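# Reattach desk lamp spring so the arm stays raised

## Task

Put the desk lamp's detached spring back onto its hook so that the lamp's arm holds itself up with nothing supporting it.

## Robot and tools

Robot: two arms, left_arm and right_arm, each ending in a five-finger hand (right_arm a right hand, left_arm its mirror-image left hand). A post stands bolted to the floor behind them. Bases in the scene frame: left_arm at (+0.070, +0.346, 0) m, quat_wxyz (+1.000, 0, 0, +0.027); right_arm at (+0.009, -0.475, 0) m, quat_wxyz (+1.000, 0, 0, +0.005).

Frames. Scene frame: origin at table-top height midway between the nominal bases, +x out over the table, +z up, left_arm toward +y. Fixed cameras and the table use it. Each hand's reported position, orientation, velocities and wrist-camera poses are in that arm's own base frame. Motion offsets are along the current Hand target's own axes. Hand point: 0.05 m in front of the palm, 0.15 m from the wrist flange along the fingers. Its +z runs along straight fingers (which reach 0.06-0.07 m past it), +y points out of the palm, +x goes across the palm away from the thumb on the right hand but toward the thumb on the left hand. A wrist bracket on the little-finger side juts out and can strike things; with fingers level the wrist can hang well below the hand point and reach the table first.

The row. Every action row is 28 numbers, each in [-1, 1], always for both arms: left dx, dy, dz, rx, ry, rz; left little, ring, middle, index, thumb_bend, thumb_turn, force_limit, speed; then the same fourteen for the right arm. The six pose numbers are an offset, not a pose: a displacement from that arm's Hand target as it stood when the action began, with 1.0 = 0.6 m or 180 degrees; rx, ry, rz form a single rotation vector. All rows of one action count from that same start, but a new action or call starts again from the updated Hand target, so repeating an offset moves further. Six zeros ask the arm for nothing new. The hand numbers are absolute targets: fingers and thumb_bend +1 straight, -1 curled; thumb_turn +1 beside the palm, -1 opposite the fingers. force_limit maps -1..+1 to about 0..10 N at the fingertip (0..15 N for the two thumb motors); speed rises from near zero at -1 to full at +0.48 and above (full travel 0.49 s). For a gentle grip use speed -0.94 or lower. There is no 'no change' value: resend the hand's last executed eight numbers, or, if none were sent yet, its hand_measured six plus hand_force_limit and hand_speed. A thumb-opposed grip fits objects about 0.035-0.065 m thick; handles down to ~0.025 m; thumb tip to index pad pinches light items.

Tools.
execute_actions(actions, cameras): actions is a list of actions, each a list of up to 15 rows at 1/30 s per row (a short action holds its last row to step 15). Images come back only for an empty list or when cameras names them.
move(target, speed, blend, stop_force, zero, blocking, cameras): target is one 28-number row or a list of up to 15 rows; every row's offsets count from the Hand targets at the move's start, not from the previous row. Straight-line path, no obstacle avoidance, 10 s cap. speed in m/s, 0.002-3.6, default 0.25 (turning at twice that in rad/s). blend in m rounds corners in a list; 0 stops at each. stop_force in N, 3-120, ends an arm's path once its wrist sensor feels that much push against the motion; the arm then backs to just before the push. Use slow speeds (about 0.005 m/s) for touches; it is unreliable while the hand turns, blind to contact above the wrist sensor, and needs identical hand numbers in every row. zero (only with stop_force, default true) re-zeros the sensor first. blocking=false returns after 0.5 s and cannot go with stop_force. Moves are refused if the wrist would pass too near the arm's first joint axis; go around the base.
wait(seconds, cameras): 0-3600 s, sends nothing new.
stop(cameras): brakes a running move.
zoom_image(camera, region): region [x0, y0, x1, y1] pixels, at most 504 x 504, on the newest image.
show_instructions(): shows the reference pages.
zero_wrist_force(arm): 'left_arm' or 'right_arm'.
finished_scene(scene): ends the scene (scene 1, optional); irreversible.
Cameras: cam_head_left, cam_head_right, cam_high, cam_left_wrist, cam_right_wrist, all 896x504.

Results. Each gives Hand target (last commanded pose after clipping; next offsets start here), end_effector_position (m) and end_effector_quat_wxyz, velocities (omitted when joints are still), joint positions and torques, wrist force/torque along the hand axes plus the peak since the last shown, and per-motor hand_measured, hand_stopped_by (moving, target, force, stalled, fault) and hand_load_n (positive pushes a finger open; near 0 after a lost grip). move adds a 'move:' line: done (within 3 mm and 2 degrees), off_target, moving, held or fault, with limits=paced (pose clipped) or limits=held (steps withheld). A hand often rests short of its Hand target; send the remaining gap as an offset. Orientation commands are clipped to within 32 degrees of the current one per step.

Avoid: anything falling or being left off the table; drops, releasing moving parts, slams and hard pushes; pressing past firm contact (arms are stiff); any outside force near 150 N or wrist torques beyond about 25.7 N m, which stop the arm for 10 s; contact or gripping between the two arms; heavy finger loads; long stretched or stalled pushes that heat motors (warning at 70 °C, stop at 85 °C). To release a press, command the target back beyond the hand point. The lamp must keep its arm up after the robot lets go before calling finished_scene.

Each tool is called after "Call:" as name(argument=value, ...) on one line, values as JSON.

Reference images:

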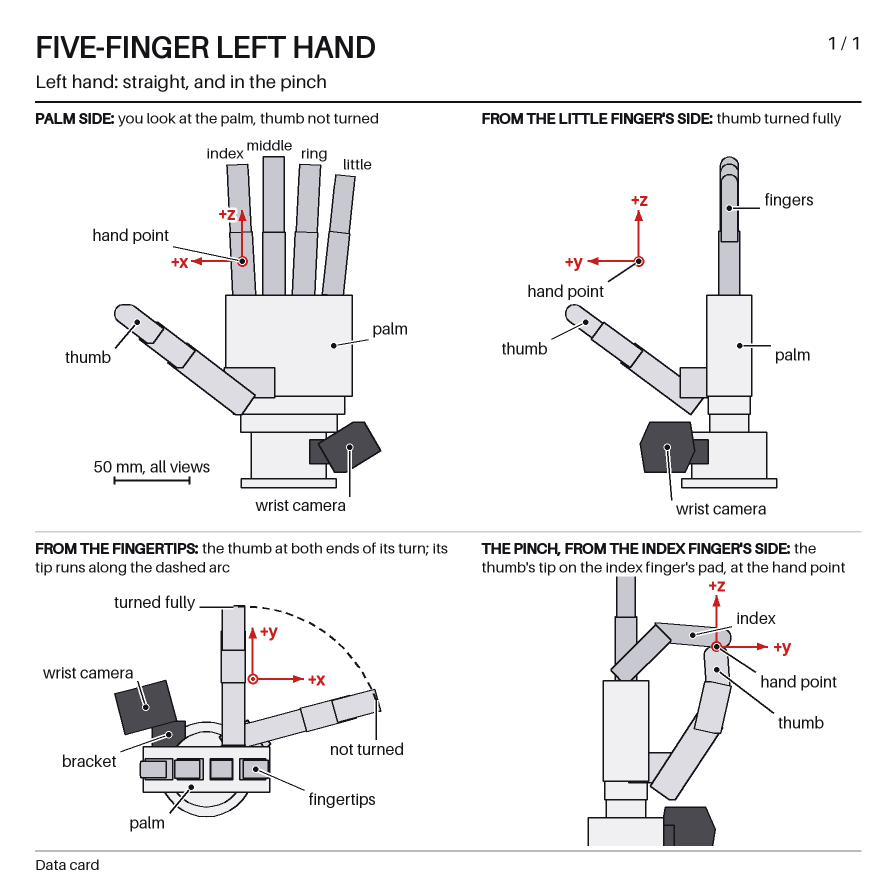

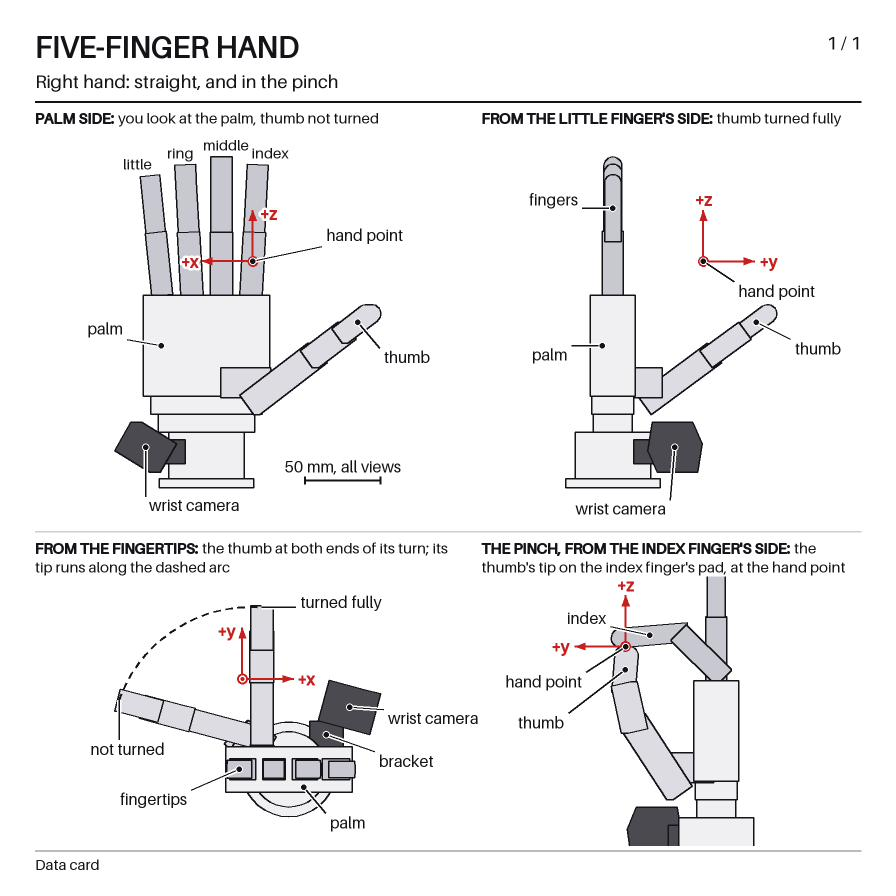

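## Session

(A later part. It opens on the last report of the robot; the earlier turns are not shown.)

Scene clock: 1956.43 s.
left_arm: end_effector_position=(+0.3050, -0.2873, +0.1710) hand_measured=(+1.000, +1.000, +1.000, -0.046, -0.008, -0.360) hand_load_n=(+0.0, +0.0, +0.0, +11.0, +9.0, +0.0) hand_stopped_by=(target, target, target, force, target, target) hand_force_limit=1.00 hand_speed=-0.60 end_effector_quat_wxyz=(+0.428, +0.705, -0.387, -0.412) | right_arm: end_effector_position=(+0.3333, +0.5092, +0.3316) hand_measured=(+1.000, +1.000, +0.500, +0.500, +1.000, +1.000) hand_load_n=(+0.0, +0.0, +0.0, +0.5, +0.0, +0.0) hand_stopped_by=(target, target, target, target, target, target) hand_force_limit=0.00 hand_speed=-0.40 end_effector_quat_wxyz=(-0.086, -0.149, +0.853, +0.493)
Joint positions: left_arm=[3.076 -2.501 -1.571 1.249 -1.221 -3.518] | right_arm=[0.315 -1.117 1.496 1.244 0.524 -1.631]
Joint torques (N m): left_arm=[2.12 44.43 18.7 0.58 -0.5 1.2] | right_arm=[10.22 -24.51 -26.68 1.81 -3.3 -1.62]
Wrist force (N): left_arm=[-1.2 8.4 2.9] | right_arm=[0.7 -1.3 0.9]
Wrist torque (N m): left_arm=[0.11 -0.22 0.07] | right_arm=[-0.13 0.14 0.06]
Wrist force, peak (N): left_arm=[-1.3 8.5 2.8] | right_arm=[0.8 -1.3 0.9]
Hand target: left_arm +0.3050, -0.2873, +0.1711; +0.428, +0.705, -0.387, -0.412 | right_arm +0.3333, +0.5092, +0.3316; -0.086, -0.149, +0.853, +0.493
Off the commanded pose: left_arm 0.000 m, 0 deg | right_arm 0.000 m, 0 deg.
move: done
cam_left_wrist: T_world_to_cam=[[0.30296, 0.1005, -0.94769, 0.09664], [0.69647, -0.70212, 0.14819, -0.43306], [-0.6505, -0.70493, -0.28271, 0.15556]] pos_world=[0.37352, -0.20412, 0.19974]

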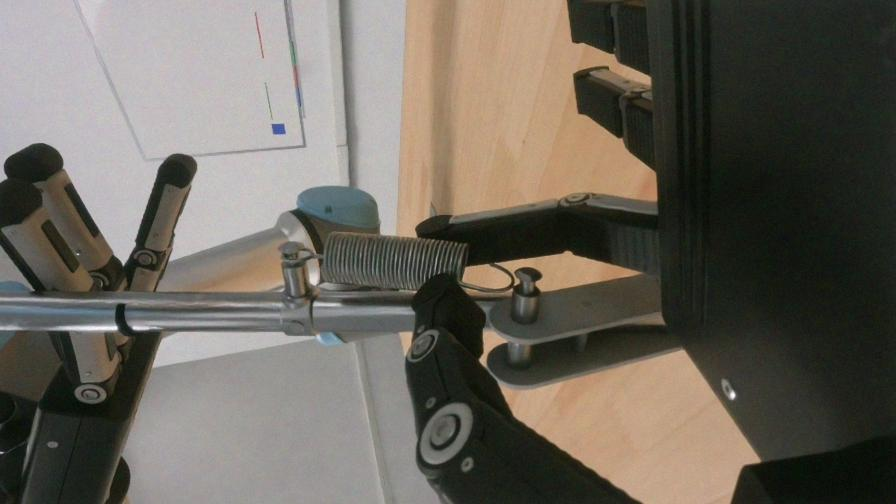

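Call:
move(target=[[-0.00084,0.00315,0.00069,0,0,0,1,1,1,-0.35,-0.01,-0.36,1.0,-0.6,0,0,0,0,0,0,1,1,0.5,0.5,1,1,0,-0.4],[-0.0097,0.00078,0.00069,0,0,0,1,1,1,-0.35,-0.01,-0.36,1.0,-0.6,0,0,0,0,0,0,1,1,0.5,0.5,1,1,0,-0.4]], speed=0.01, cameras=["cam_left_wrist","cam_high"])

Call:
zoom_image(camera="cam_left_wrist", region=[330, 160, 580, 340])

Call:
zoom_image(camera="cam_high", region=[450, 140, 530, 220])

Scene clock: 1962.60 s.
left_arm: end_effector_position=(+0.3024, -0.2823, +0.1729) hand_measured=(+1.000, +1.000, +1.000, -0.046, -0.008, -0.360) hand_load_n=(+0.0, +0.0, +0.0, +12.0, +7.0, +0.5) hand_stopped_by=(target, target, target, force, target, target) hand_force_limit=1.00 hand_speed=-0.60 end_effector_quat_wxyz=(+0.428, +0.705, -0.387, -0.412) | right_arm: end_effector_position=(+0.3333, +0.5092, +0.3316) hand_measured=(+1.000, +1.000, +0.500, +0.500, +1.000, +1.000) hand_load_n=(+0.0, +0.0, +0.0, +0.5, +0.0, +0.0) hand_stopped_by=(target, target, target, target, target, target) hand_force_limit=0.00 hand_speed=-0.40 end_effector_quat_wxyz=(-0.086, -0.149, +0.853, +0.493)
Joint positions: left_arm=[3.085 -2.492 -1.586 1.254 -1.229 -3.515] | right_arm=[0.315 -1.117 1.496 1.244 0.524 -1.631]
Joint torques (N m): left_arm=[-3.68 51.13 13.03 -1.18 0.05 1.55] | right_arm=[10.53 -24.72 -27.08 1.83 -3.23 -1.7]
Wrist force (N): left_arm=[1.5 -1.3 0.4] | right_arm=[0.7 -1.1 0.7]
Wrist torque (N m): left_arm=[-0.24 -0.34 0.15] | right_arm=[-0.10 0.15 0.06]
Wrist force, peak (N): left_arm=[-1.2 8.7 2.8] | right_arm=[1.0 -1.4 0.9]
Hand target: left_arm +0.3024, -0.2824, +0.1729; +0.428, +0.705, -0.387, -0.412 | right_arm +0.3333, +0.5092, +0.3316; -0.086, -0.149, +0.853, +0.493
Off the commanded pose: left_arm 0.000 m, 0 deg | right_arm 0.000 m, 0 deg.
move: done
cam_left_wrist: T_world_to_cam=[[0.30296, 0.1005, -0.94769, 0.09863], [0.69647, -0.70212, 0.14819, -0.42801], [-0.6505, -0.70493, -0.28271, 0.1579]] pos_world=[0.37092, -0.19912, 0.20154]
Images, in order (width x height): cam_high 896x504, cam_left_wrist 896x504.

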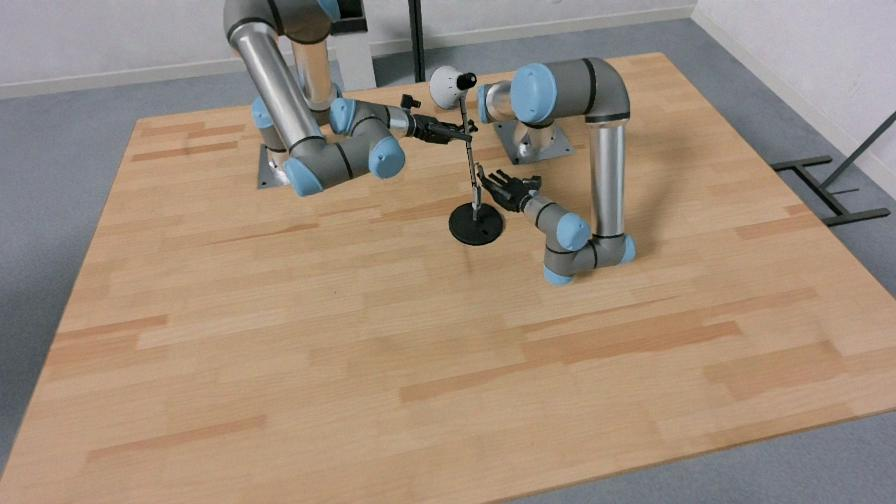

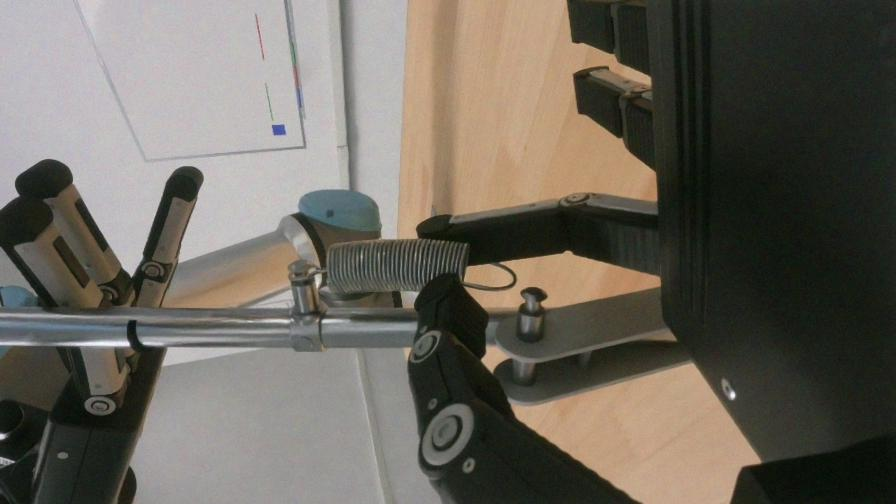

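Scaled by 2.016.

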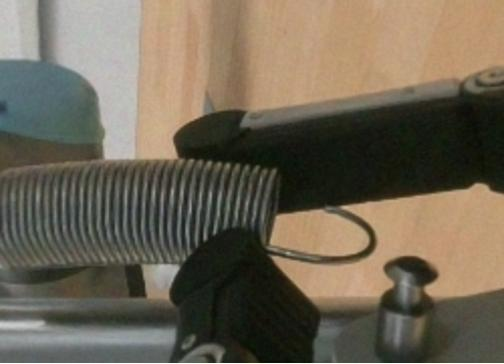

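Scaled by 6.300.

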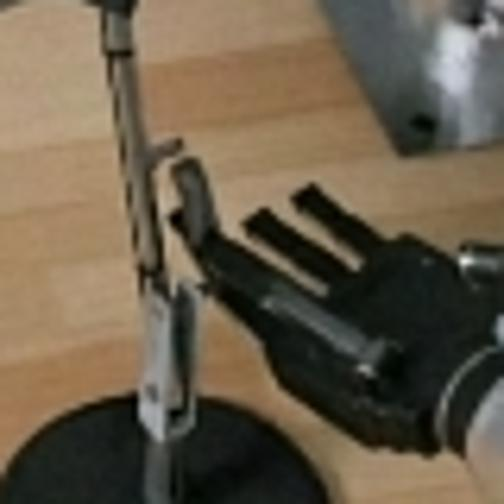

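Call:
move(target=[0.00127,-0.00473,-0.00104,0,0,0,1,1,1,-0.35,-0.01,-0.36,1.0,-0.6,0,0,0,0,0,0,1,1,0.5,0.5,1,1,0,-0.4], speed=0.01, cameras=["cam_left_wrist"])

Call:
zoom_image(camera="cam_left_wrist", region=[330, 160, 580, 340])

Scene clock: 1969.83 s.
left_arm: end_effector_position=(+0.3038, -0.2819, +0.1702) hand_measured=(+1.000, +1.000, +1.000, -0.046, -0.008, -0.360) hand_load_n=(+0.0, +0.0, +0.0, +11.0, +8.5, +0.0) hand_stopped_by=(target, target, target, force, target, target) hand_force_limit=1.00 hand_speed=-0.60 end_effector_quat_wxyz=(+0.428, +0.705, -0.387, -0.412) | right_arm: end_effector_position=(+0.3333, +0.5092, +0.3316) hand_measured=(+1.000, +1.000, +0.500, +0.500, +1.000, +1.000) hand_load_n=(+0.0, +0.0, +0.0, +0.5, +0.0, +0.0) hand_stopped_by=(target, target, target, target, target, target) hand_force_limit=0.00 hand_speed=-0.40 end_effector_quat_wxyz=(-0.086, -0.149, +0.853, +0.493)
Joint positions: left_arm=[3.086 -2.498 -1.581 1.255 -1.23 -3.515] | right_arm=[0.315 -1.117 1.496 1.244 0.524 -1.631]
Joint torques (N m): left_arm=[7.55 48.09 10.03 0.7 -1.48 1.8] | right_arm=[10.57 -24.56 -26.77 1.75 -3.19 -1.56]
Wrist force (N): left_arm=[0.2 6.8 1.0] | right_arm=[0.2 -1.3 0.8]
Wrist torque (N m): left_arm=[0.12 -0.27 0.07] | right_arm=[-0.14 0.18 0.03]
Wrist force, peak (N): left_arm=[0.2 6.9 1.2] | right_arm=[0.9 -1.3 0.9]
Hand target: left_arm +0.3038, -0.2819, +0.1702; +0.428, +0.705, -0.387, -0.412 | right_arm +0.3333, +0.5092, +0.3316; -0.086, -0.149, +0.853, +0.493
Off the commanded pose: left_arm 0.000 m, 0 deg | right_arm 0.000 m, 0 deg.
move: done
cam_left_wrist: T_world_to_cam=[[0.30297, 0.10049, -0.94769, 0.09559], [0.69647, -0.70212, 0.1482, -0.42844], [-0.6505, -0.70493, -0.28271, 0.15832]] pos_world=[0.37242, -0.19882, 0.19884]

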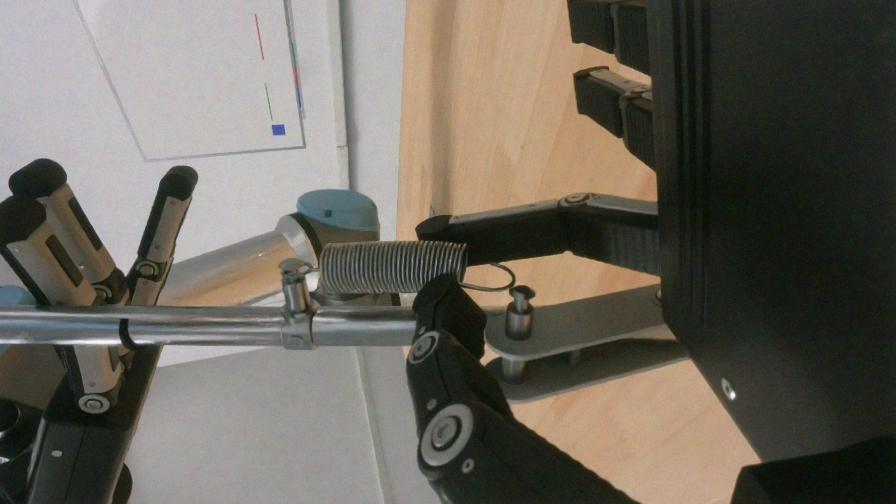

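Scaled by 2.016.

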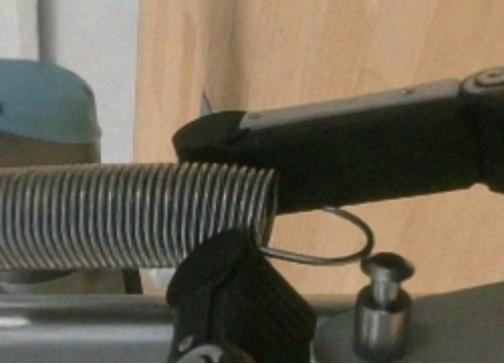

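Call:
move(target=[0.00127,-0.00473,-0.00104,0,0,0,1,1,1,-0.35,-0.01,-0.36,1.0,-0.6,0,0,0,0,0,0,1,1,0.5,0.5,1,1,0,-0.4], speed=0.01, cameras=["cam_left_wrist"])

Call:
zoom_image(camera="cam_left_wrist", region=[330, 160, 580, 340])

Scene clock: 1974.43 s.
left_arm: end_effector_position=(+0.3052, -0.2815, +0.1675) hand_measured=(+1.000, +1.000, +1.000, -0.046, -0.008, -0.360) hand_load_n=(+0.0, +0.0, +0.0, +11.0, +9.0, +0.0) hand_stopped_by=(target, target, target, force, target, target) hand_force_limit=1.00 hand_speed=-0.60 end_effector_quat_wxyz=(+0.428, +0.705, -0.387, -0.412) | right_arm: end_effector_position=(+0.3333, +0.5092, +0.3316) hand_measured=(+1.000, +1.000, +0.500, +0.500, +1.000, +1.000) hand_load_n=(+0.0, +0.0, +0.0, +0.5, +0.0, +0.0) hand_stopped_by=(target, target, target, target, target, target) hand_force_limit=0.00 hand_speed=-0.40 end_effector_quat_wxyz=(-0.086, -0.149, +0.853, +0.493)
Joint positions: left_arm=[3.087 -2.505 -1.576 1.256 -1.231 -3.515] | right_arm=[0.315 -1.117 1.496 1.244 0.524 -1.631]
Joint torques (N m): left_arm=[6.47 47.62 11.01 0.67 -1.38 1.78] | right_arm=[10.26 -24.19 -26.47 1.73 -3.02 -1.64]
Wrist force (N): left_arm=[-0.1 7.6 1.2] | right_arm=[0.1 -1.2 0.9]
Wrist torque (N m): left_arm=[0.11 -0.26 0.07] | right_arm=[-0.12 0.19 0.03]
Wrist force, peak (N): left_arm=[0.1 7.6 1.4] | right_arm=[0.4 -1.5 0.8]
Hand target: left_arm +0.3052, -0.2815, +0.1676; +0.428, +0.705, -0.387, -0.412 | right_arm +0.3333, +0.5092, +0.3316; -0.086, -0.149, +0.853, +0.493
Off the commanded pose: left_arm 0.000 m, 0 deg | right_arm 0.000 m, 0 deg.
move: done
cam_left_wrist: T_world_to_cam=[[0.30296, 0.1005, -0.94769, 0.09265], [0.69647, -0.70212, 0.14819, -0.42868], [-0.6505, -0.70493, -0.28271, 0.15885]] pos_world=[0.37382, -0.19832, 0.19624]

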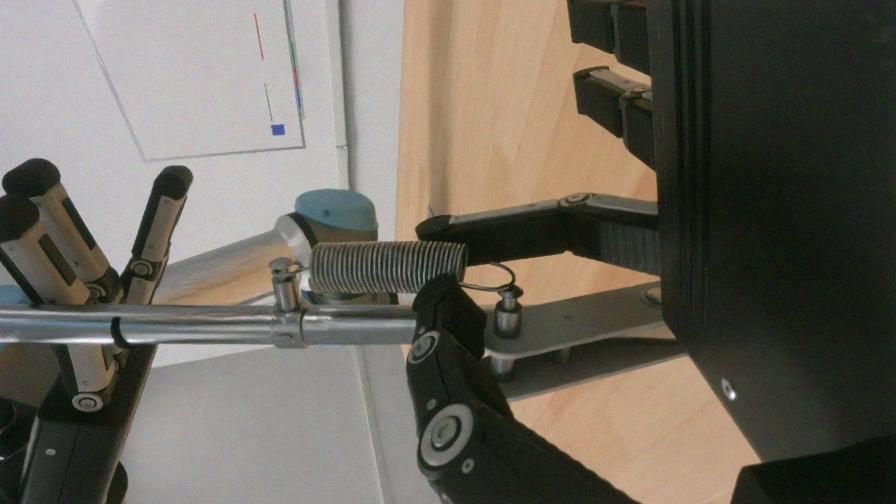

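Scaled by 2.016.

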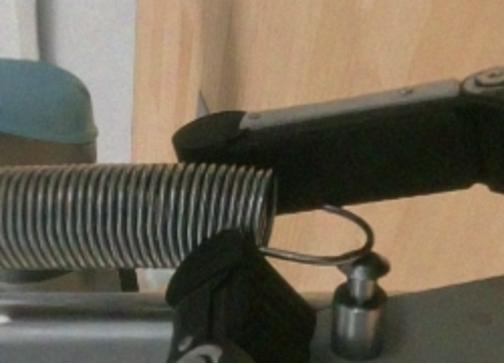

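Call:
move(target=[0.00139,-0.0052,-0.00114,0,0,0,1,1,1,-0.35,-0.01,-0.36,1.0,-0.6,0,0,0,0,0,0,1,1,0.5,0.5,1,1,0,-0.4], speed=0.01, cameras=["cam_left_wrist"])

Call:
zoom_image(camera="cam_left_wrist", region=[400, 200, 560, 340])

Scene clock: 1982.17 s.
left_arm: end_effector_position=(+0.3067, -0.2810, +0.1646) hand_measured=(+1.000, +1.000, +1.000, -0.046, -0.008, -0.360) hand_load_n=(+0.0, +0.0, +0.0, +11.0, +9.0, +0.0) hand_stopped_by=(target, target, target, force, target, target) hand_force_limit=1.00 hand_speed=-0.60 end_effector_quat_wxyz=(+0.428, +0.705, -0.387, -0.412) | right_arm: end_effector_position=(+0.3333, +0.5092, +0.3316) hand_measured=(+1.000, +1.000, +0.500, +0.500, +1.000, +1.000) hand_load_n=(+0.0, +0.0, +0.0, +0.5, +0.0, +0.0) hand_stopped_by=(target, target, target, target, target, target) hand_force_limit=0.00 hand_speed=-0.40 end_effector_quat_wxyz=(-0.086, -0.149, +0.853, +0.493)
Joint positions: left_arm=[3.088 -2.513 -1.57 1.258 -1.232 -3.514] | right_arm=[0.315 -1.117 1.496 1.244 0.524 -1.631]
Joint torques (N m): left_arm=[7.13 47.52 11.08 0.87 -1.45 1.65] | right_arm=[10.22 -24.45 -26.66 1.66 -2.92 -1.65]
Wrist force (N): left_arm=[-0.4 8.7 1.5] | right_arm=[0.1 -1.2 1.0]
Wrist torque (N m): left_arm=[0.17 -0.24 0.06] | right_arm=[-0.14 0.18 0.02]
Wrist force, peak (N): left_arm=[-0.3 8.9 1.4] | right_arm=[0.2 -1.4 1.0]
Hand target: left_arm +0.3067, -0.2810, +0.1647; +0.428, +0.705, -0.387, -0.412 | right_arm +0.3333, +0.5092, +0.3316; -0.086, -0.149, +0.853, +0.493
Off the commanded pose: left_arm 0.000 m, 0 deg | right_arm 0.000 m, 0 deg.
move: done
cam_left_wrist: T_world_to_cam=[[0.30296, 0.1005, -0.94769, 0.0894], [0.69647, -0.70212, 0.14819, -0.42894], [-0.6505, -0.70493, -0.28271, 0.15936]] pos_world=[0.37532, -0.19782, 0.19334]

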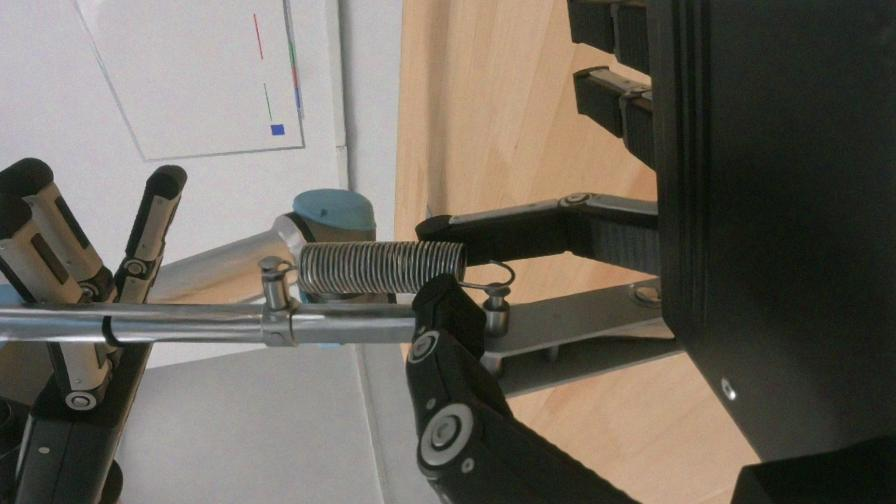

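Scaled by 3.150.

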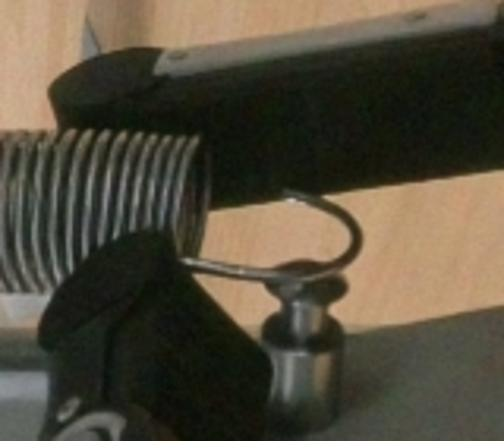

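Call:
move(target=[0.00037,-0.00139,-0.00286,0,0,0,1,1,1,-0.35,-0.01,-0.36,1.0,-0.6,0,0,0,0,0,0,1,1,0.5,0.5,1,1,0,-0.4], speed=0.01, cameras=["cam_left_wrist","cam_high","cam_head_left"])

Call:
zoom_image(camera="cam_left_wrist", region=[400, 200, 560, 340])

Call:
zoom_image(camera="cam_high", region=[460, 155, 510, 205])

Scene clock: 1991.50 s.
left_arm: end_effector_position=(+0.3086, -0.2804, +0.1644) hand_measured=(+1.000, +1.000, +1.000, -0.046, -0.008, -0.360) hand_load_n=(+0.0, +0.0, +0.0, +11.0, +9.5, +0.0) hand_stopped_by=(target, target, target, force, target, target) hand_force_limit=1.00 hand_speed=-0.60 end_effector_quat_wxyz=(+0.428, +0.705, -0.387, -0.412) | right_arm: end_effector_position=(+0.3333, +0.5092, +0.3316) hand_measured=(+1.000, +1.000, +0.500, +0.500, +1.000, +1.000) hand_load_n=(+0.0, +0.0, +0.0, +0.0, +0.0, +0.0) hand_stopped_by=(target, target, target, target, target, target) hand_force_limit=0.00 hand_speed=-0.40 end_effector_quat_wxyz=(-0.086, -0.149, +0.853, +0.493)
Joint positions: left_arm=[3.089 -2.515 -1.564 1.255 -1.233 -3.514] | right_arm=[0.315 -1.117 1.496 1.244 0.524 -1.631]
Joint torques (N m): left_arm=[5.07 45.78 4.21 0.46 -0.71 1.51] | right_arm=[10.22 -24.99 -26.54 1.65 -3 -1.6]
Wrist force (N): left_arm=[-0.6 9.2 1.8] | right_arm=[-0.1 -1.2 0.5]
Wrist torque (N m): left_arm=[0.20 -0.22 0.05] | right_arm=[-0.10 0.19 0.02]
Wrist force, peak (N): left_arm=[-0.6 9.2 2.0] | right_arm=[0.3 -1.3 1.1]
Hand target: left_arm +0.3085, -0.2804, +0.1644; +0.428, +0.705, -0.387, -0.412 | right_arm +0.3333, +0.5092, +0.3316; -0.086, -0.149, +0.853, +0.493
Off the commanded pose: left_arm 0.000 m, 0 deg | right_arm 0.000 m, 0 deg.
move: done
cam_left_wrist: T_world_to_cam=[[0.3029, 0.10056, -0.9477, 0.08856], [0.69649, -0.70211, 0.14811, -0.42979], [-0.6505, -0.70493, -0.28271, 0.1608]] pos_world=[0.37712, -0.19732, 0.19304]
Images, in order (width x height): cam_head_left 896x504, cam_high 896x504, cam_left_wrist 896x504.

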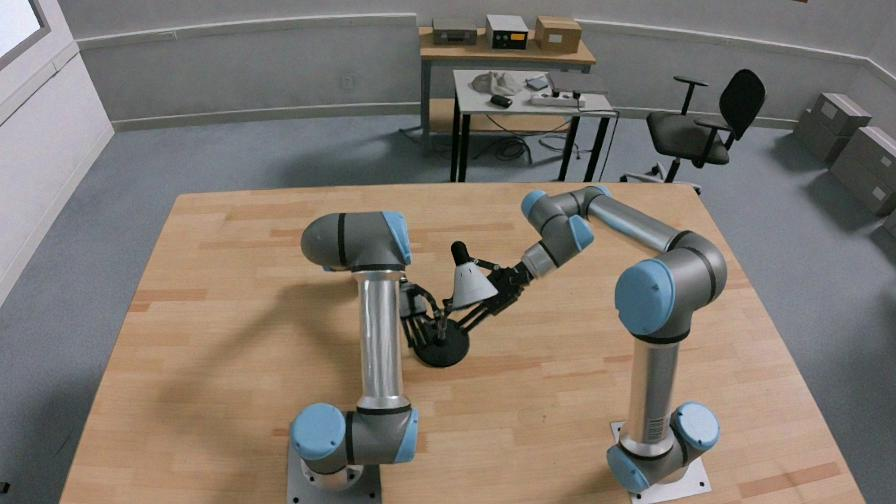

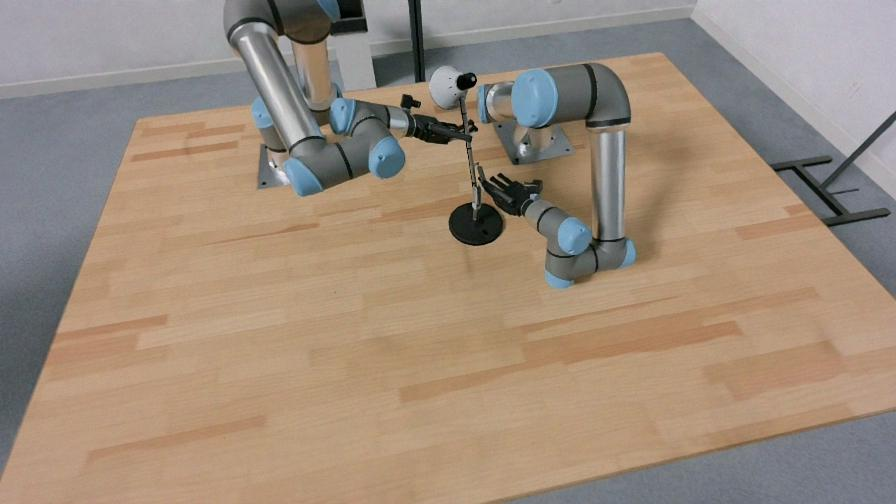

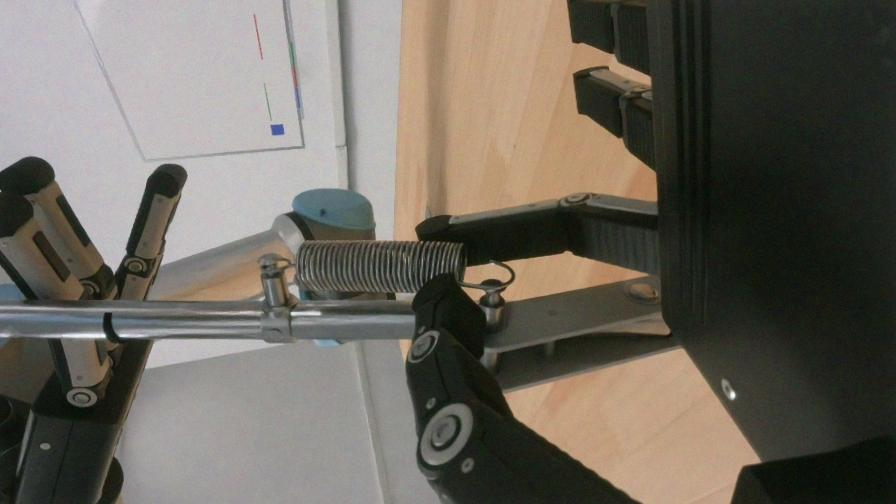

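Scaled by 3.150.

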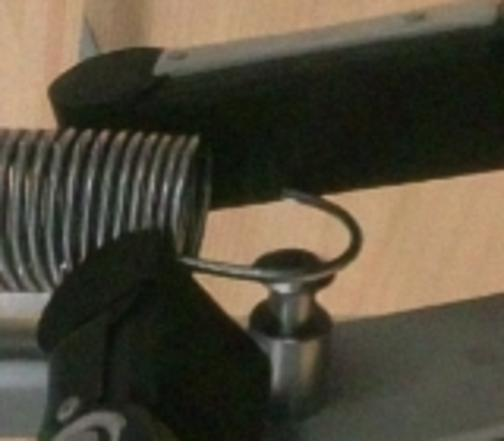

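Scaled by 10.080.

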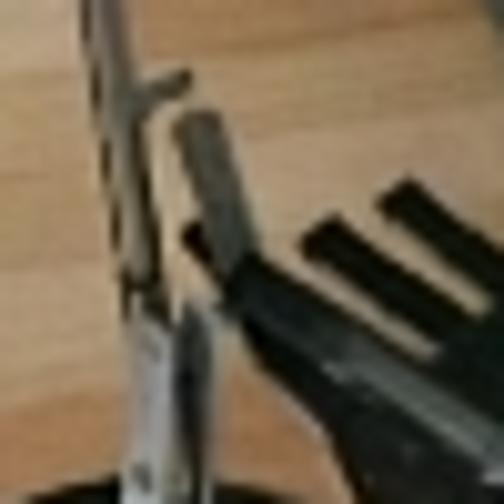

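Call:
move(target=[0.00483,0.00129,0,0,0,0,1,1,1,-0.35,-0.01,-0.36,1.0,-0.6,0,0,0,0,0,0,1,1,0.5,0.5,1,1,0,-0.4], speed=0.01, cameras=["cam_left_wrist"])

Call:
zoom_image(camera="cam_left_wrist", region=[400, 200, 560, 340])

Scene clock: 1995.23 s.
left_arm: end_effector_position=(+0.3094, -0.2834, +0.1644) hand_measured=(+1.000, +1.000, +1.000, -0.046, -0.008, -0.360) hand_load_n=(+0.0, +0.0, +0.0, +10.5, +9.0, +0.0) hand_stopped_by=(target, target, target, force, target, target) hand_force_limit=1.00 hand_speed=-0.60 end_effector_quat_wxyz=(+0.428, +0.705, -0.387, -0.412) | right_arm: end_effector_position=(+0.3333, +0.5092, +0.3316) hand_measured=(+1.000, +1.000, +0.500, +0.500, +1.000, +1.000) hand_load_n=(+0.0, +0.0, +0.0, +0.5, +0.0, +0.0) hand_stopped_by=(target, target, target, target, target, target) hand_force_limit=0.00 hand_speed=-0.40 end_effector_quat_wxyz=(-0.086, -0.149, +0.853, +0.493)
Joint positions: left_arm=[3.084 -2.518 -1.558 1.252 -1.228 -3.516] | right_arm=[0.315 -1.117 1.496 1.244 0.524 -1.631]
Joint torques (N m): left_arm=[5.42 41.19 9.93 -1.38 -0.12 -2.14] | right_arm=[10.1 -24.42 -26.43 1.62 -2.94 -1.56]
Wrist force (N): left_arm=[-1.2 8.8 1.7] | right_arm=[0.0 -1.1 0.5]
Wrist torque (N m): left_arm=[0.17 -0.20 0.19] | right_arm=[-0.08 0.17 0.03]
Wrist force, peak (N): left_arm=[-0.4 9.3 1.8] | right_arm=[-0.1 -1.3 0.8]
Hand target: left_arm +0.3094, -0.2833, +0.1644; +0.428, +0.705, -0.387, -0.412 | right_arm +0.3333, +0.5092, +0.3316; -0.086, -0.149, +0.853, +0.493
Off the commanded pose: left_arm 0.000 m, 0 deg | right_arm 0.000 m, 0 deg.
move: done
cam_left_wrist: T_world_to_cam=[[0.30296, 0.1005, -0.94769, 0.08854], [0.69647, -0.70212, 0.14819, -0.43246], [-0.6505, -0.70493, -0.28271, 0.15934]] pos_world=[0.37802, -0.20022, 0.19304]

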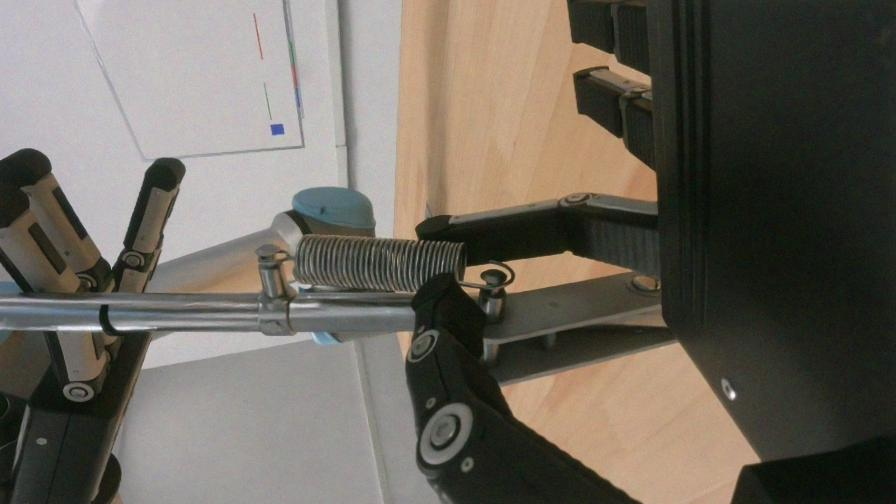

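Scaled by 3.150.

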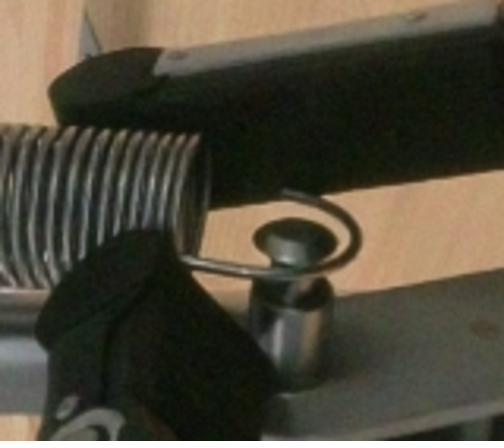

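Call:
move(target=[0.00322,0.00086,0,0,0,0,1,1,1,-0.35,-0.01,-0.36,1.0,-0.6,0,0,0,0,0,0,1,1,0.5,0.5,1,1,0,-0.4], speed=0.01, cameras=["cam_left_wrist"])

Call:
zoom_image(camera="cam_left_wrist", region=[400, 200, 560, 340])

Scene clock: 1999.53 s.
left_arm: end_effector_position=(+0.3100, -0.2853, +0.1644) hand_measured=(+1.000, +1.000, +1.000, -0.046, -0.008, -0.360) hand_load_n=(+0.0, +0.0, +0.0, +11.0, +9.0, -0.5) hand_stopped_by=(target, target, target, force, target, target) hand_force_limit=1.00 hand_speed=-0.60 end_effector_quat_wxyz=(+0.428, +0.705, -0.387, -0.412) | right_arm: end_effector_position=(+0.3333, +0.5092, +0.3316) hand_measured=(+1.000, +1.000, +0.500, +0.500, +1.000, +1.000) hand_load_n=(+0.5, +0.0, +0.0, +0.5, -0.5, +0.0) hand_stopped_by=(target, target, target, target, target, target) hand_force_limit=0.00 hand_speed=-0.40 end_effector_quat_wxyz=(-0.086, -0.149, +0.853, +0.493)
Joint positions: left_arm=[3.081 -2.519 -1.554 1.25 -1.225 -3.517] | right_arm=[0.315 -1.117 1.496 1.244 0.524 -1.631]
Joint torques (N m): left_arm=[6.23 40.64 6.79 -0.83 -0.62 -2.22] | right_arm=[10.03 -24.41 -26.27 1.57 -2.87 -1.51]
Wrist force (N): left_arm=[-2.3 8.8 1.8] | right_arm=[-0.1 -1.2 0.7]
Wrist torque (N m): left_arm=[0.16 -0.17 0.18] | right_arm=[-0.11 0.18 0.02]
Wrist force, peak (N): left_arm=[-2.4 8.9 1.7] | right_arm=[-0.3 -1.4 0.8]
Hand target: left_arm +0.3100, -0.2852, +0.1644; +0.428, +0.705, -0.387, -0.412 | right_arm +0.3333, +0.5092, +0.3316; -0.086, -0.149, +0.853, +0.493
Off the commanded pose: left_arm 0.000 m, 0 deg | right_arm 0.000 m, 0 deg.
move: done
cam_left_wrist: T_world_to_cam=[[0.30294, 0.10052, -0.94769, 0.08856], [0.69648, -0.70212, 0.14817, -0.43421], [-0.6505, -0.70493, -0.28271, 0.15839]] pos_world=[0.37862, -0.20212, 0.19304]

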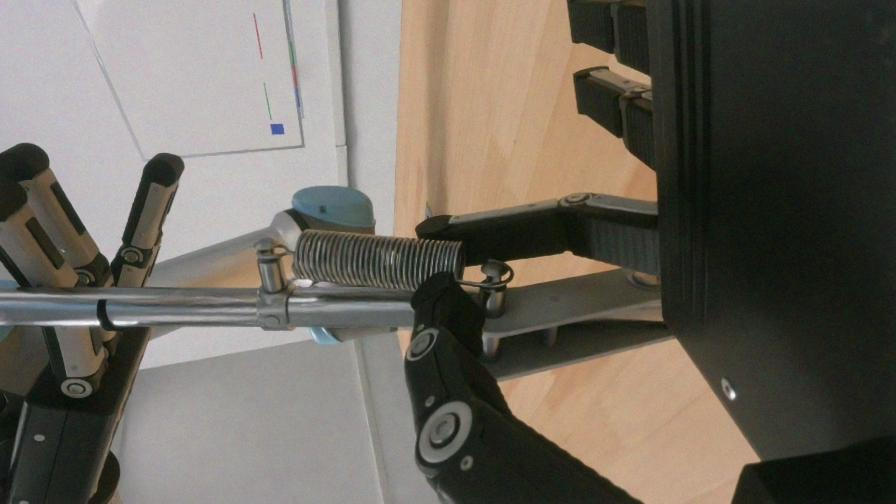

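Scaled by 3.150.

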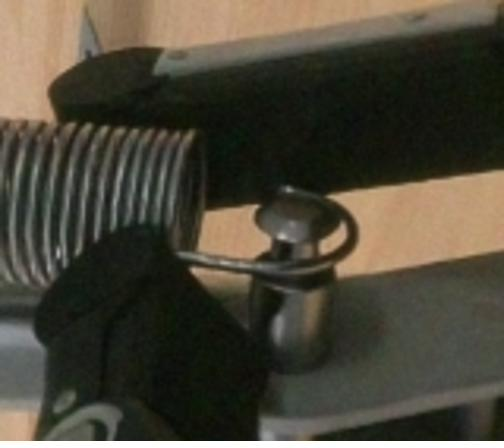

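Call:
move(target=[0.00354,0.00095,0,0,0,0,1,1,1,-0.35,-0.01,-0.36,1.0,-0.6,0,0,0,0,0,0,1,1,0.5,0.5,1,1,0,-0.4], speed=0.01, cameras=["cam_left_wrist"])

Call:
zoom_image(camera="cam_left_wrist", region=[400, 200, 560, 340])

Scene clock: 2007.40 s.
left_arm: end_effector_position=(+0.3107, -0.2874, +0.1644) hand_measured=(+1.000, +1.000, +1.000, -0.046, -0.008, -0.360) hand_load_n=(+0.0, +0.0, +0.0, +11.0, +8.5, -5.0) hand_stopped_by=(target, target, target, force, target, target) hand_force_limit=1.00 hand_speed=-0.60 end_effector_quat_wxyz=(+0.428, +0.705, -0.387, -0.412) | right_arm: end_effector_position=(+0.3333, +0.5092, +0.3316) hand_measured=(+1.000, +1.000, +0.500, +0.500, +1.000, +1.000) hand_load_n=(+0.0, +0.0, +0.0, +0.5, +0.0, +0.0) hand_stopped_by=(target, target, target, target, target, target) hand_force_limit=0.00 hand_speed=-0.40 end_effector_quat_wxyz=(-0.086, -0.149, +0.853, +0.493)
Joint positions: left_arm=[3.077 -2.521 -1.549 1.247 -1.221 -3.518] | right_arm=[0.315 -1.117 1.496 1.244 0.524 -1.631]
Joint torques (N m): left_arm=[5.95 40.83 5.39 0.12 0.54 -2.53] | right_arm=[10.31 -24.33 -26.08 1.55 -2.84 -1.52]
Wrist force (N): left_arm=[-7.7 10.6 1.1] | right_arm=[-0.1 -1.1 0.6]
Wrist torque (N m): left_arm=[0.26 -0.02 0.12] | right_arm=[-0.10 0.19 0.02]
Wrist force, peak (N): left_arm=[-8.1 10.6 1.1] | right_arm=[-0.2 -1.4 0.8]
Hand target: left_arm +0.3107, -0.2873, +0.1644; +0.428, +0.705, -0.387, -0.412 | right_arm +0.3333, +0.5092, +0.3316; -0.086, -0.149, +0.853, +0.493
Off the commanded pose: left_arm 0.000 m, 0 deg | right_arm 0.000 m, 0 deg.
move: done
cam_left_wrist: T_world_to_cam=[[0.30296, 0.1005, -0.94769, 0.08858], [0.69647, -0.70212, 0.14819, -0.43611], [-0.6505, -0.70493, -0.28271, 0.1573]] pos_world=[0.37922, -0.20422, 0.19304]

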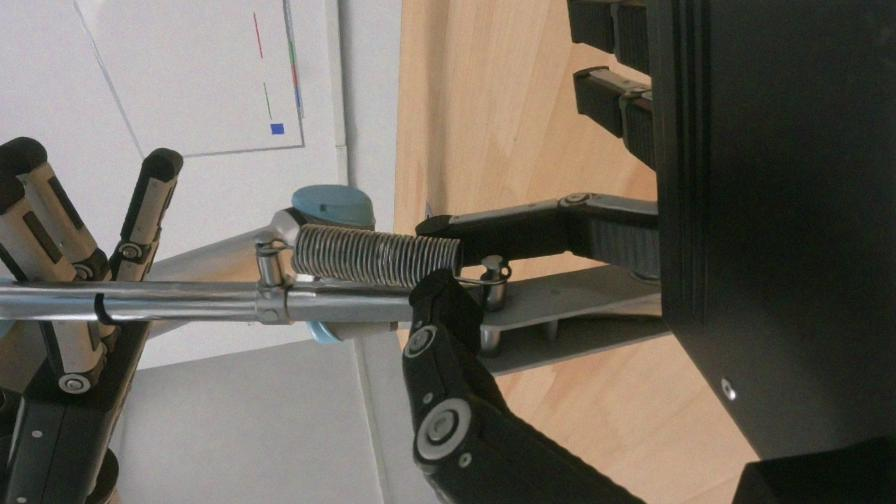

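Scaled by 3.150.

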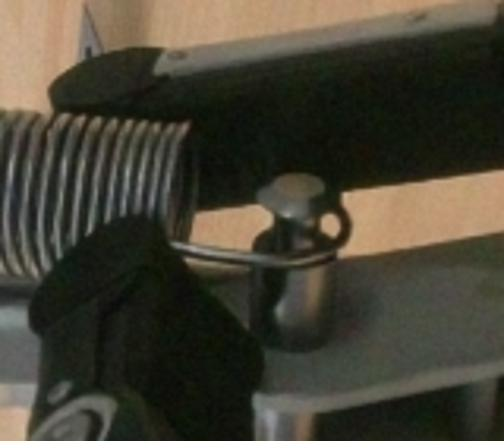

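Call:
move(target=[-0.00105,0.00394,0.00087,0,0,0,1,1,1,-0.35,-0.01,-0.36,1.0,-0.6,0,0,0,0,0,0,1,1,0.5,0.5,1,1,0,-0.4], speed=0.01, cameras=["cam_left_wrist"])

Call:
zoom_image(camera="cam_left_wrist", region=[400, 200, 560, 340])

Scene clock: 2013.80 s.
left_arm: end_effector_position=(+0.3095, -0.2877, +0.1666) hand_measured=(+1.000, +1.000, +1.000, -0.046, -0.008, -0.360) hand_load_n=(+0.0, +0.0, +0.0, +11.5, +7.0, -0.5) hand_stopped_by=(target, target, target, force, target, target) hand_force_limit=1.00 hand_speed=-0.60 end_effector_quat_wxyz=(+0.428, +0.705, -0.387, -0.412) | right_arm: end_effector_position=(+0.3333, +0.5092, +0.3316) hand_measured=(+1.000, +1.000, +0.500, +0.500, +1.000, +1.000) hand_load_n=(+0.0, +0.0, +0.0, +0.0, +0.0, +0.0) hand_stopped_by=(target, target, target, target, target, target) hand_force_limit=0.00 hand_speed=-0.40 end_effector_quat_wxyz=(-0.086, -0.149, +0.853, +0.493)
Joint positions: left_arm=[3.076 -2.515 -1.554 1.246 -1.221 -3.518] | right_arm=[0.315 -1.117 1.496 1.244 0.524 -1.631]
Joint torques (N m): left_arm=[-7.89 45.05 11.84 -3.63 1.34 -2.33] | right_arm=[9.95 -24.07 -26.45 1.5 -2.91 -1.43]
Wrist force (N): left_arm=[-0.4 -2.4 -3.3] | right_arm=[-0.1 -1.2 0.7]
Wrist torque (N m): left_arm=[-0.26 -0.37 0.31] | right_arm=[-0.11 0.19 0.02]
Wrist force, peak (N): left_arm=[-8.2 10.6 1.0] | right_arm=[0.0 -1.5 0.6]
Hand target: left_arm +0.3095, -0.2877, +0.1666; +0.428, +0.705, -0.387, -0.412 | right_arm +0.3333, +0.5092, +0.3316; -0.086, -0.149, +0.853, +0.493
Off the commanded pose: left_arm 0.000 m, 0 deg | right_arm 0.000 m, 0 deg.
move: done
cam_left_wrist: T_world_to_cam=[[0.30293, 0.10051, -0.9477, 0.09107], [0.69652, -0.70207, 0.14819, -0.43582], [-0.65045, -0.70498, -0.28269, 0.1569]] pos_world=[0.37802, -0.20452, 0.19524]

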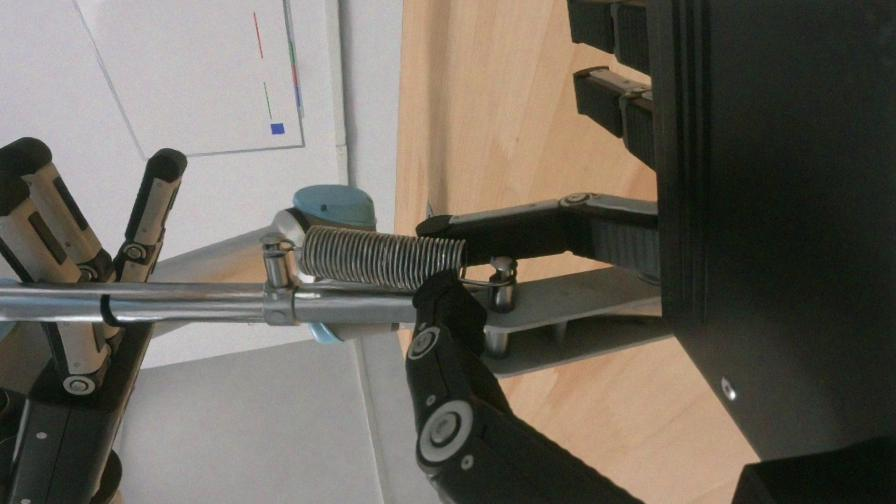

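Scaled by 3.150.

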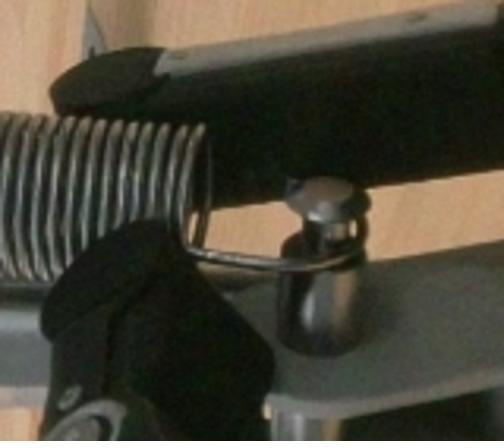

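Call:
execute_actions(actions=[[[0,0,0,0,0,0,1,1,1,0.1,-0.01,-0.36,0.3,-0.85,0,0,0,0,0,0,1,1,0.5,0.5,1,1,0,-0.4]]], cameras=["cam_left_wrist"])

Call:
zoom_image(camera="cam_left_wrist", region=[400, 200, 560, 340])

Scene clock: 2019.20 s.
left_arm: end_effector_position=(+0.3095, -0.2877, +0.1666) hand_measured=(+1.000, +1.000, +1.000, +0.100, -0.008, -0.360) hand_load_n=(+0.0, +0.0, +0.0, +0.0, +3.5, -1.5) hand_stopped_by=(target, target, target, target, target, target) hand_force_limit=0.30 hand_speed=-0.85 end_effector_quat_wxyz=(+0.428, +0.705, -0.387, -0.412) | right_arm: end_effector_position=(+0.3333, +0.5092, +0.3316) hand_measured=(+1.000, +1.000, +0.500, +0.500, +1.000, +1.000) hand_load_n=(+0.0, +0.0, +0.5, +0.0, +0.0, +0.0) hand_stopped_by=(target, target, target, target, target, target) hand_force_limit=0.00 hand_speed=-0.40 end_effector_quat_wxyz=(-0.086, -0.149, +0.853, +0.493)
Joint positions: left_arm=[3.076 -2.516 -1.554 1.246 -1.221 -3.518] | right_arm=[0.315 -1.117 1.496 1.244 0.524 -1.631]
Joint torques (N m): left_arm=[-6.22 39.74 16.81 0.14 -0.5 -2.27] | right_arm=[10.02 -24.09 -26.03 1.44 -2.83 -1.45]
Wrist force (N): left_arm=[0.3 4.3 -2.5] | right_arm=[0.0 -1.1 0.7]
Wrist torque (N m): left_arm=[0.11 -0.37 0.26] | right_arm=[-0.10 0.17 0.03]
Wrist force, peak (N): left_arm=[0.6 4.4 -2.8] | right_arm=[0.1 -1.4 0.7]
Hand target: left_arm +0.3095, -0.2877, +0.1666; +0.428, +0.705, -0.387, -0.412 | right_arm +0.3333, +0.5092, +0.3316; -0.086, -0.149, +0.853, +0.493
Off the commanded pose: left_arm 0.000 m, 0 deg | right_arm 0.000 m, 0 deg.
cam_left_wrist: T_world_to_cam=[[0.3029, 0.10056, -0.9477, 0.0911], [0.6965, -0.70211, 0.1481, -0.4358], [-0.6505, -0.70493, -0.28271, 0.15693]] pos_world=[0.37802, -0.20452, 0.19524]

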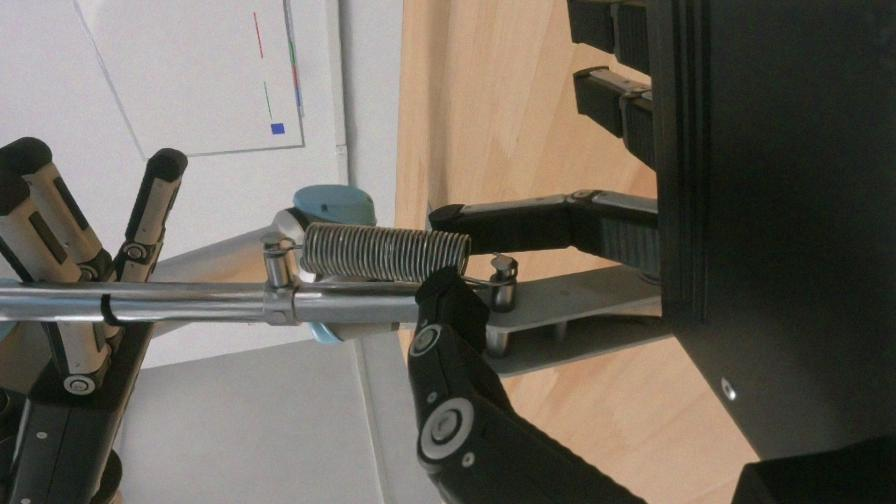

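Scaled by 3.150.

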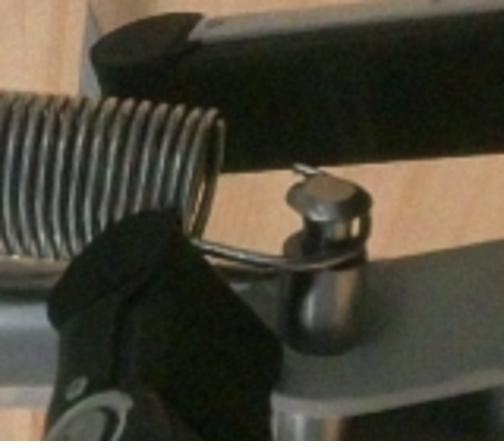

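Call:
execute_actions(actions=[[[0,0,0,0,0,0,1,1,1,0.7,-0.01,-0.36,0.3,-0.6,0,0,0,0,0,0,1,1,0.5,0.5,1,1,0,-0.4]]], cameras=["cam_left_wrist"])

Call:
zoom_image(camera="cam_left_wrist", region=[400, 200, 560, 340])

Scene clock: 2024.93 s.
left_arm: end_effector_position=(+0.3095, -0.2877, +0.1666) hand_measured=(+1.000, +1.000, +1.000, +0.700, -0.008, -0.360) hand_load_n=(+0.0, +0.0, +0.0, +0.0, +3.5, -1.5) hand_stopped_by=(target, target, target, target, target, target) hand_force_limit=0.30 hand_speed=-0.60 end_effector_quat_wxyz=(+0.428, +0.705, -0.387, -0.412) | right_arm: end_effector_position=(+0.3333, +0.5092, +0.3316) hand_measured=(+1.000, +1.000, +0.500, +0.500, +1.000, +1.000) hand_load_n=(+0.0, +0.0, +0.0, +0.5, -0.5, +0.0) hand_stopped_by=(target, target, target, target, target, target) hand_force_limit=0.00 hand_speed=-0.40 end_effector_quat_wxyz=(-0.086, -0.149, +0.853, +0.493)
Joint positions: left_arm=[3.076 -2.516 -1.554 1.246 -1.221 -3.518] | right_arm=[0.315 -1.117 1.496 1.244 0.524 -1.631]
Joint torques (N m): left_arm=[0.88 39.59 14.2 0.31 -0.53 -2.22] | right_arm=[10.23 -24.31 -25.57 1.47 -2.78 -1.43]
Wrist force (N): left_arm=[0.2 3.8 -2.7] | right_arm=[-0.1 -1.1 0.6]
Wrist torque (N m): left_arm=[0.04 -0.36 0.27] | right_arm=[-0.10 0.18 0.02]
Wrist force, peak (N): left_arm=[0.5 4.4 -3.0] | right_arm=[-0.1 -1.4 0.7]
Hand target: left_arm +0.3095, -0.2877, +0.1666; +0.428, +0.705, -0.387, -0.412 | right_arm +0.3333, +0.5092, +0.3316; -0.086, -0.149, +0.853, +0.493
Off the commanded pose: left_arm 0.000 m, 0 deg | right_arm 0.000 m, 0 deg.
cam_left_wrist: T_world_to_cam=[[0.30296, 0.1005, -0.94769, 0.09106], [0.69647, -0.70212, 0.14819, -0.43581], [-0.6505, -0.70493, -0.28271, 0.15693]] pos_world=[0.37802, -0.20452, 0.19524]

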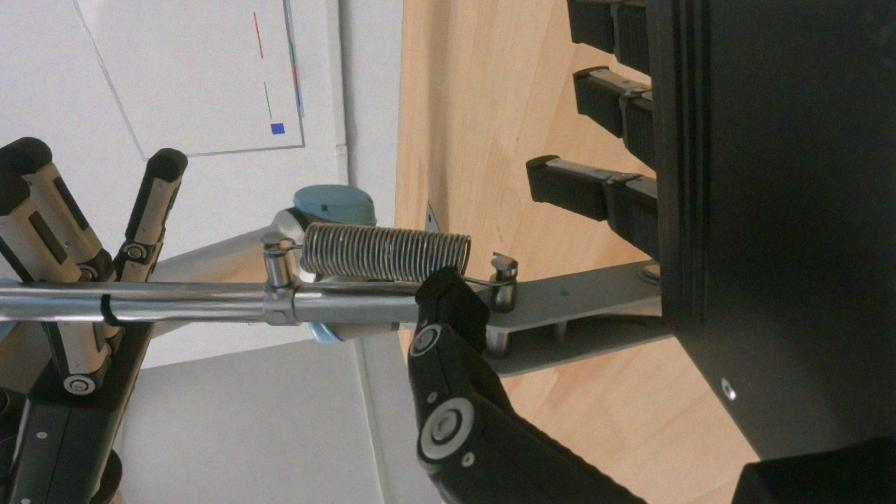

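Scaled by 3.150.

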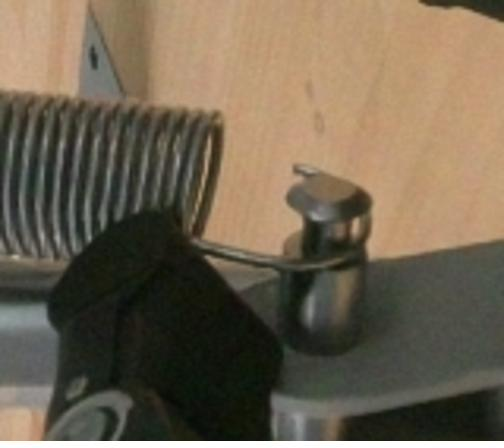

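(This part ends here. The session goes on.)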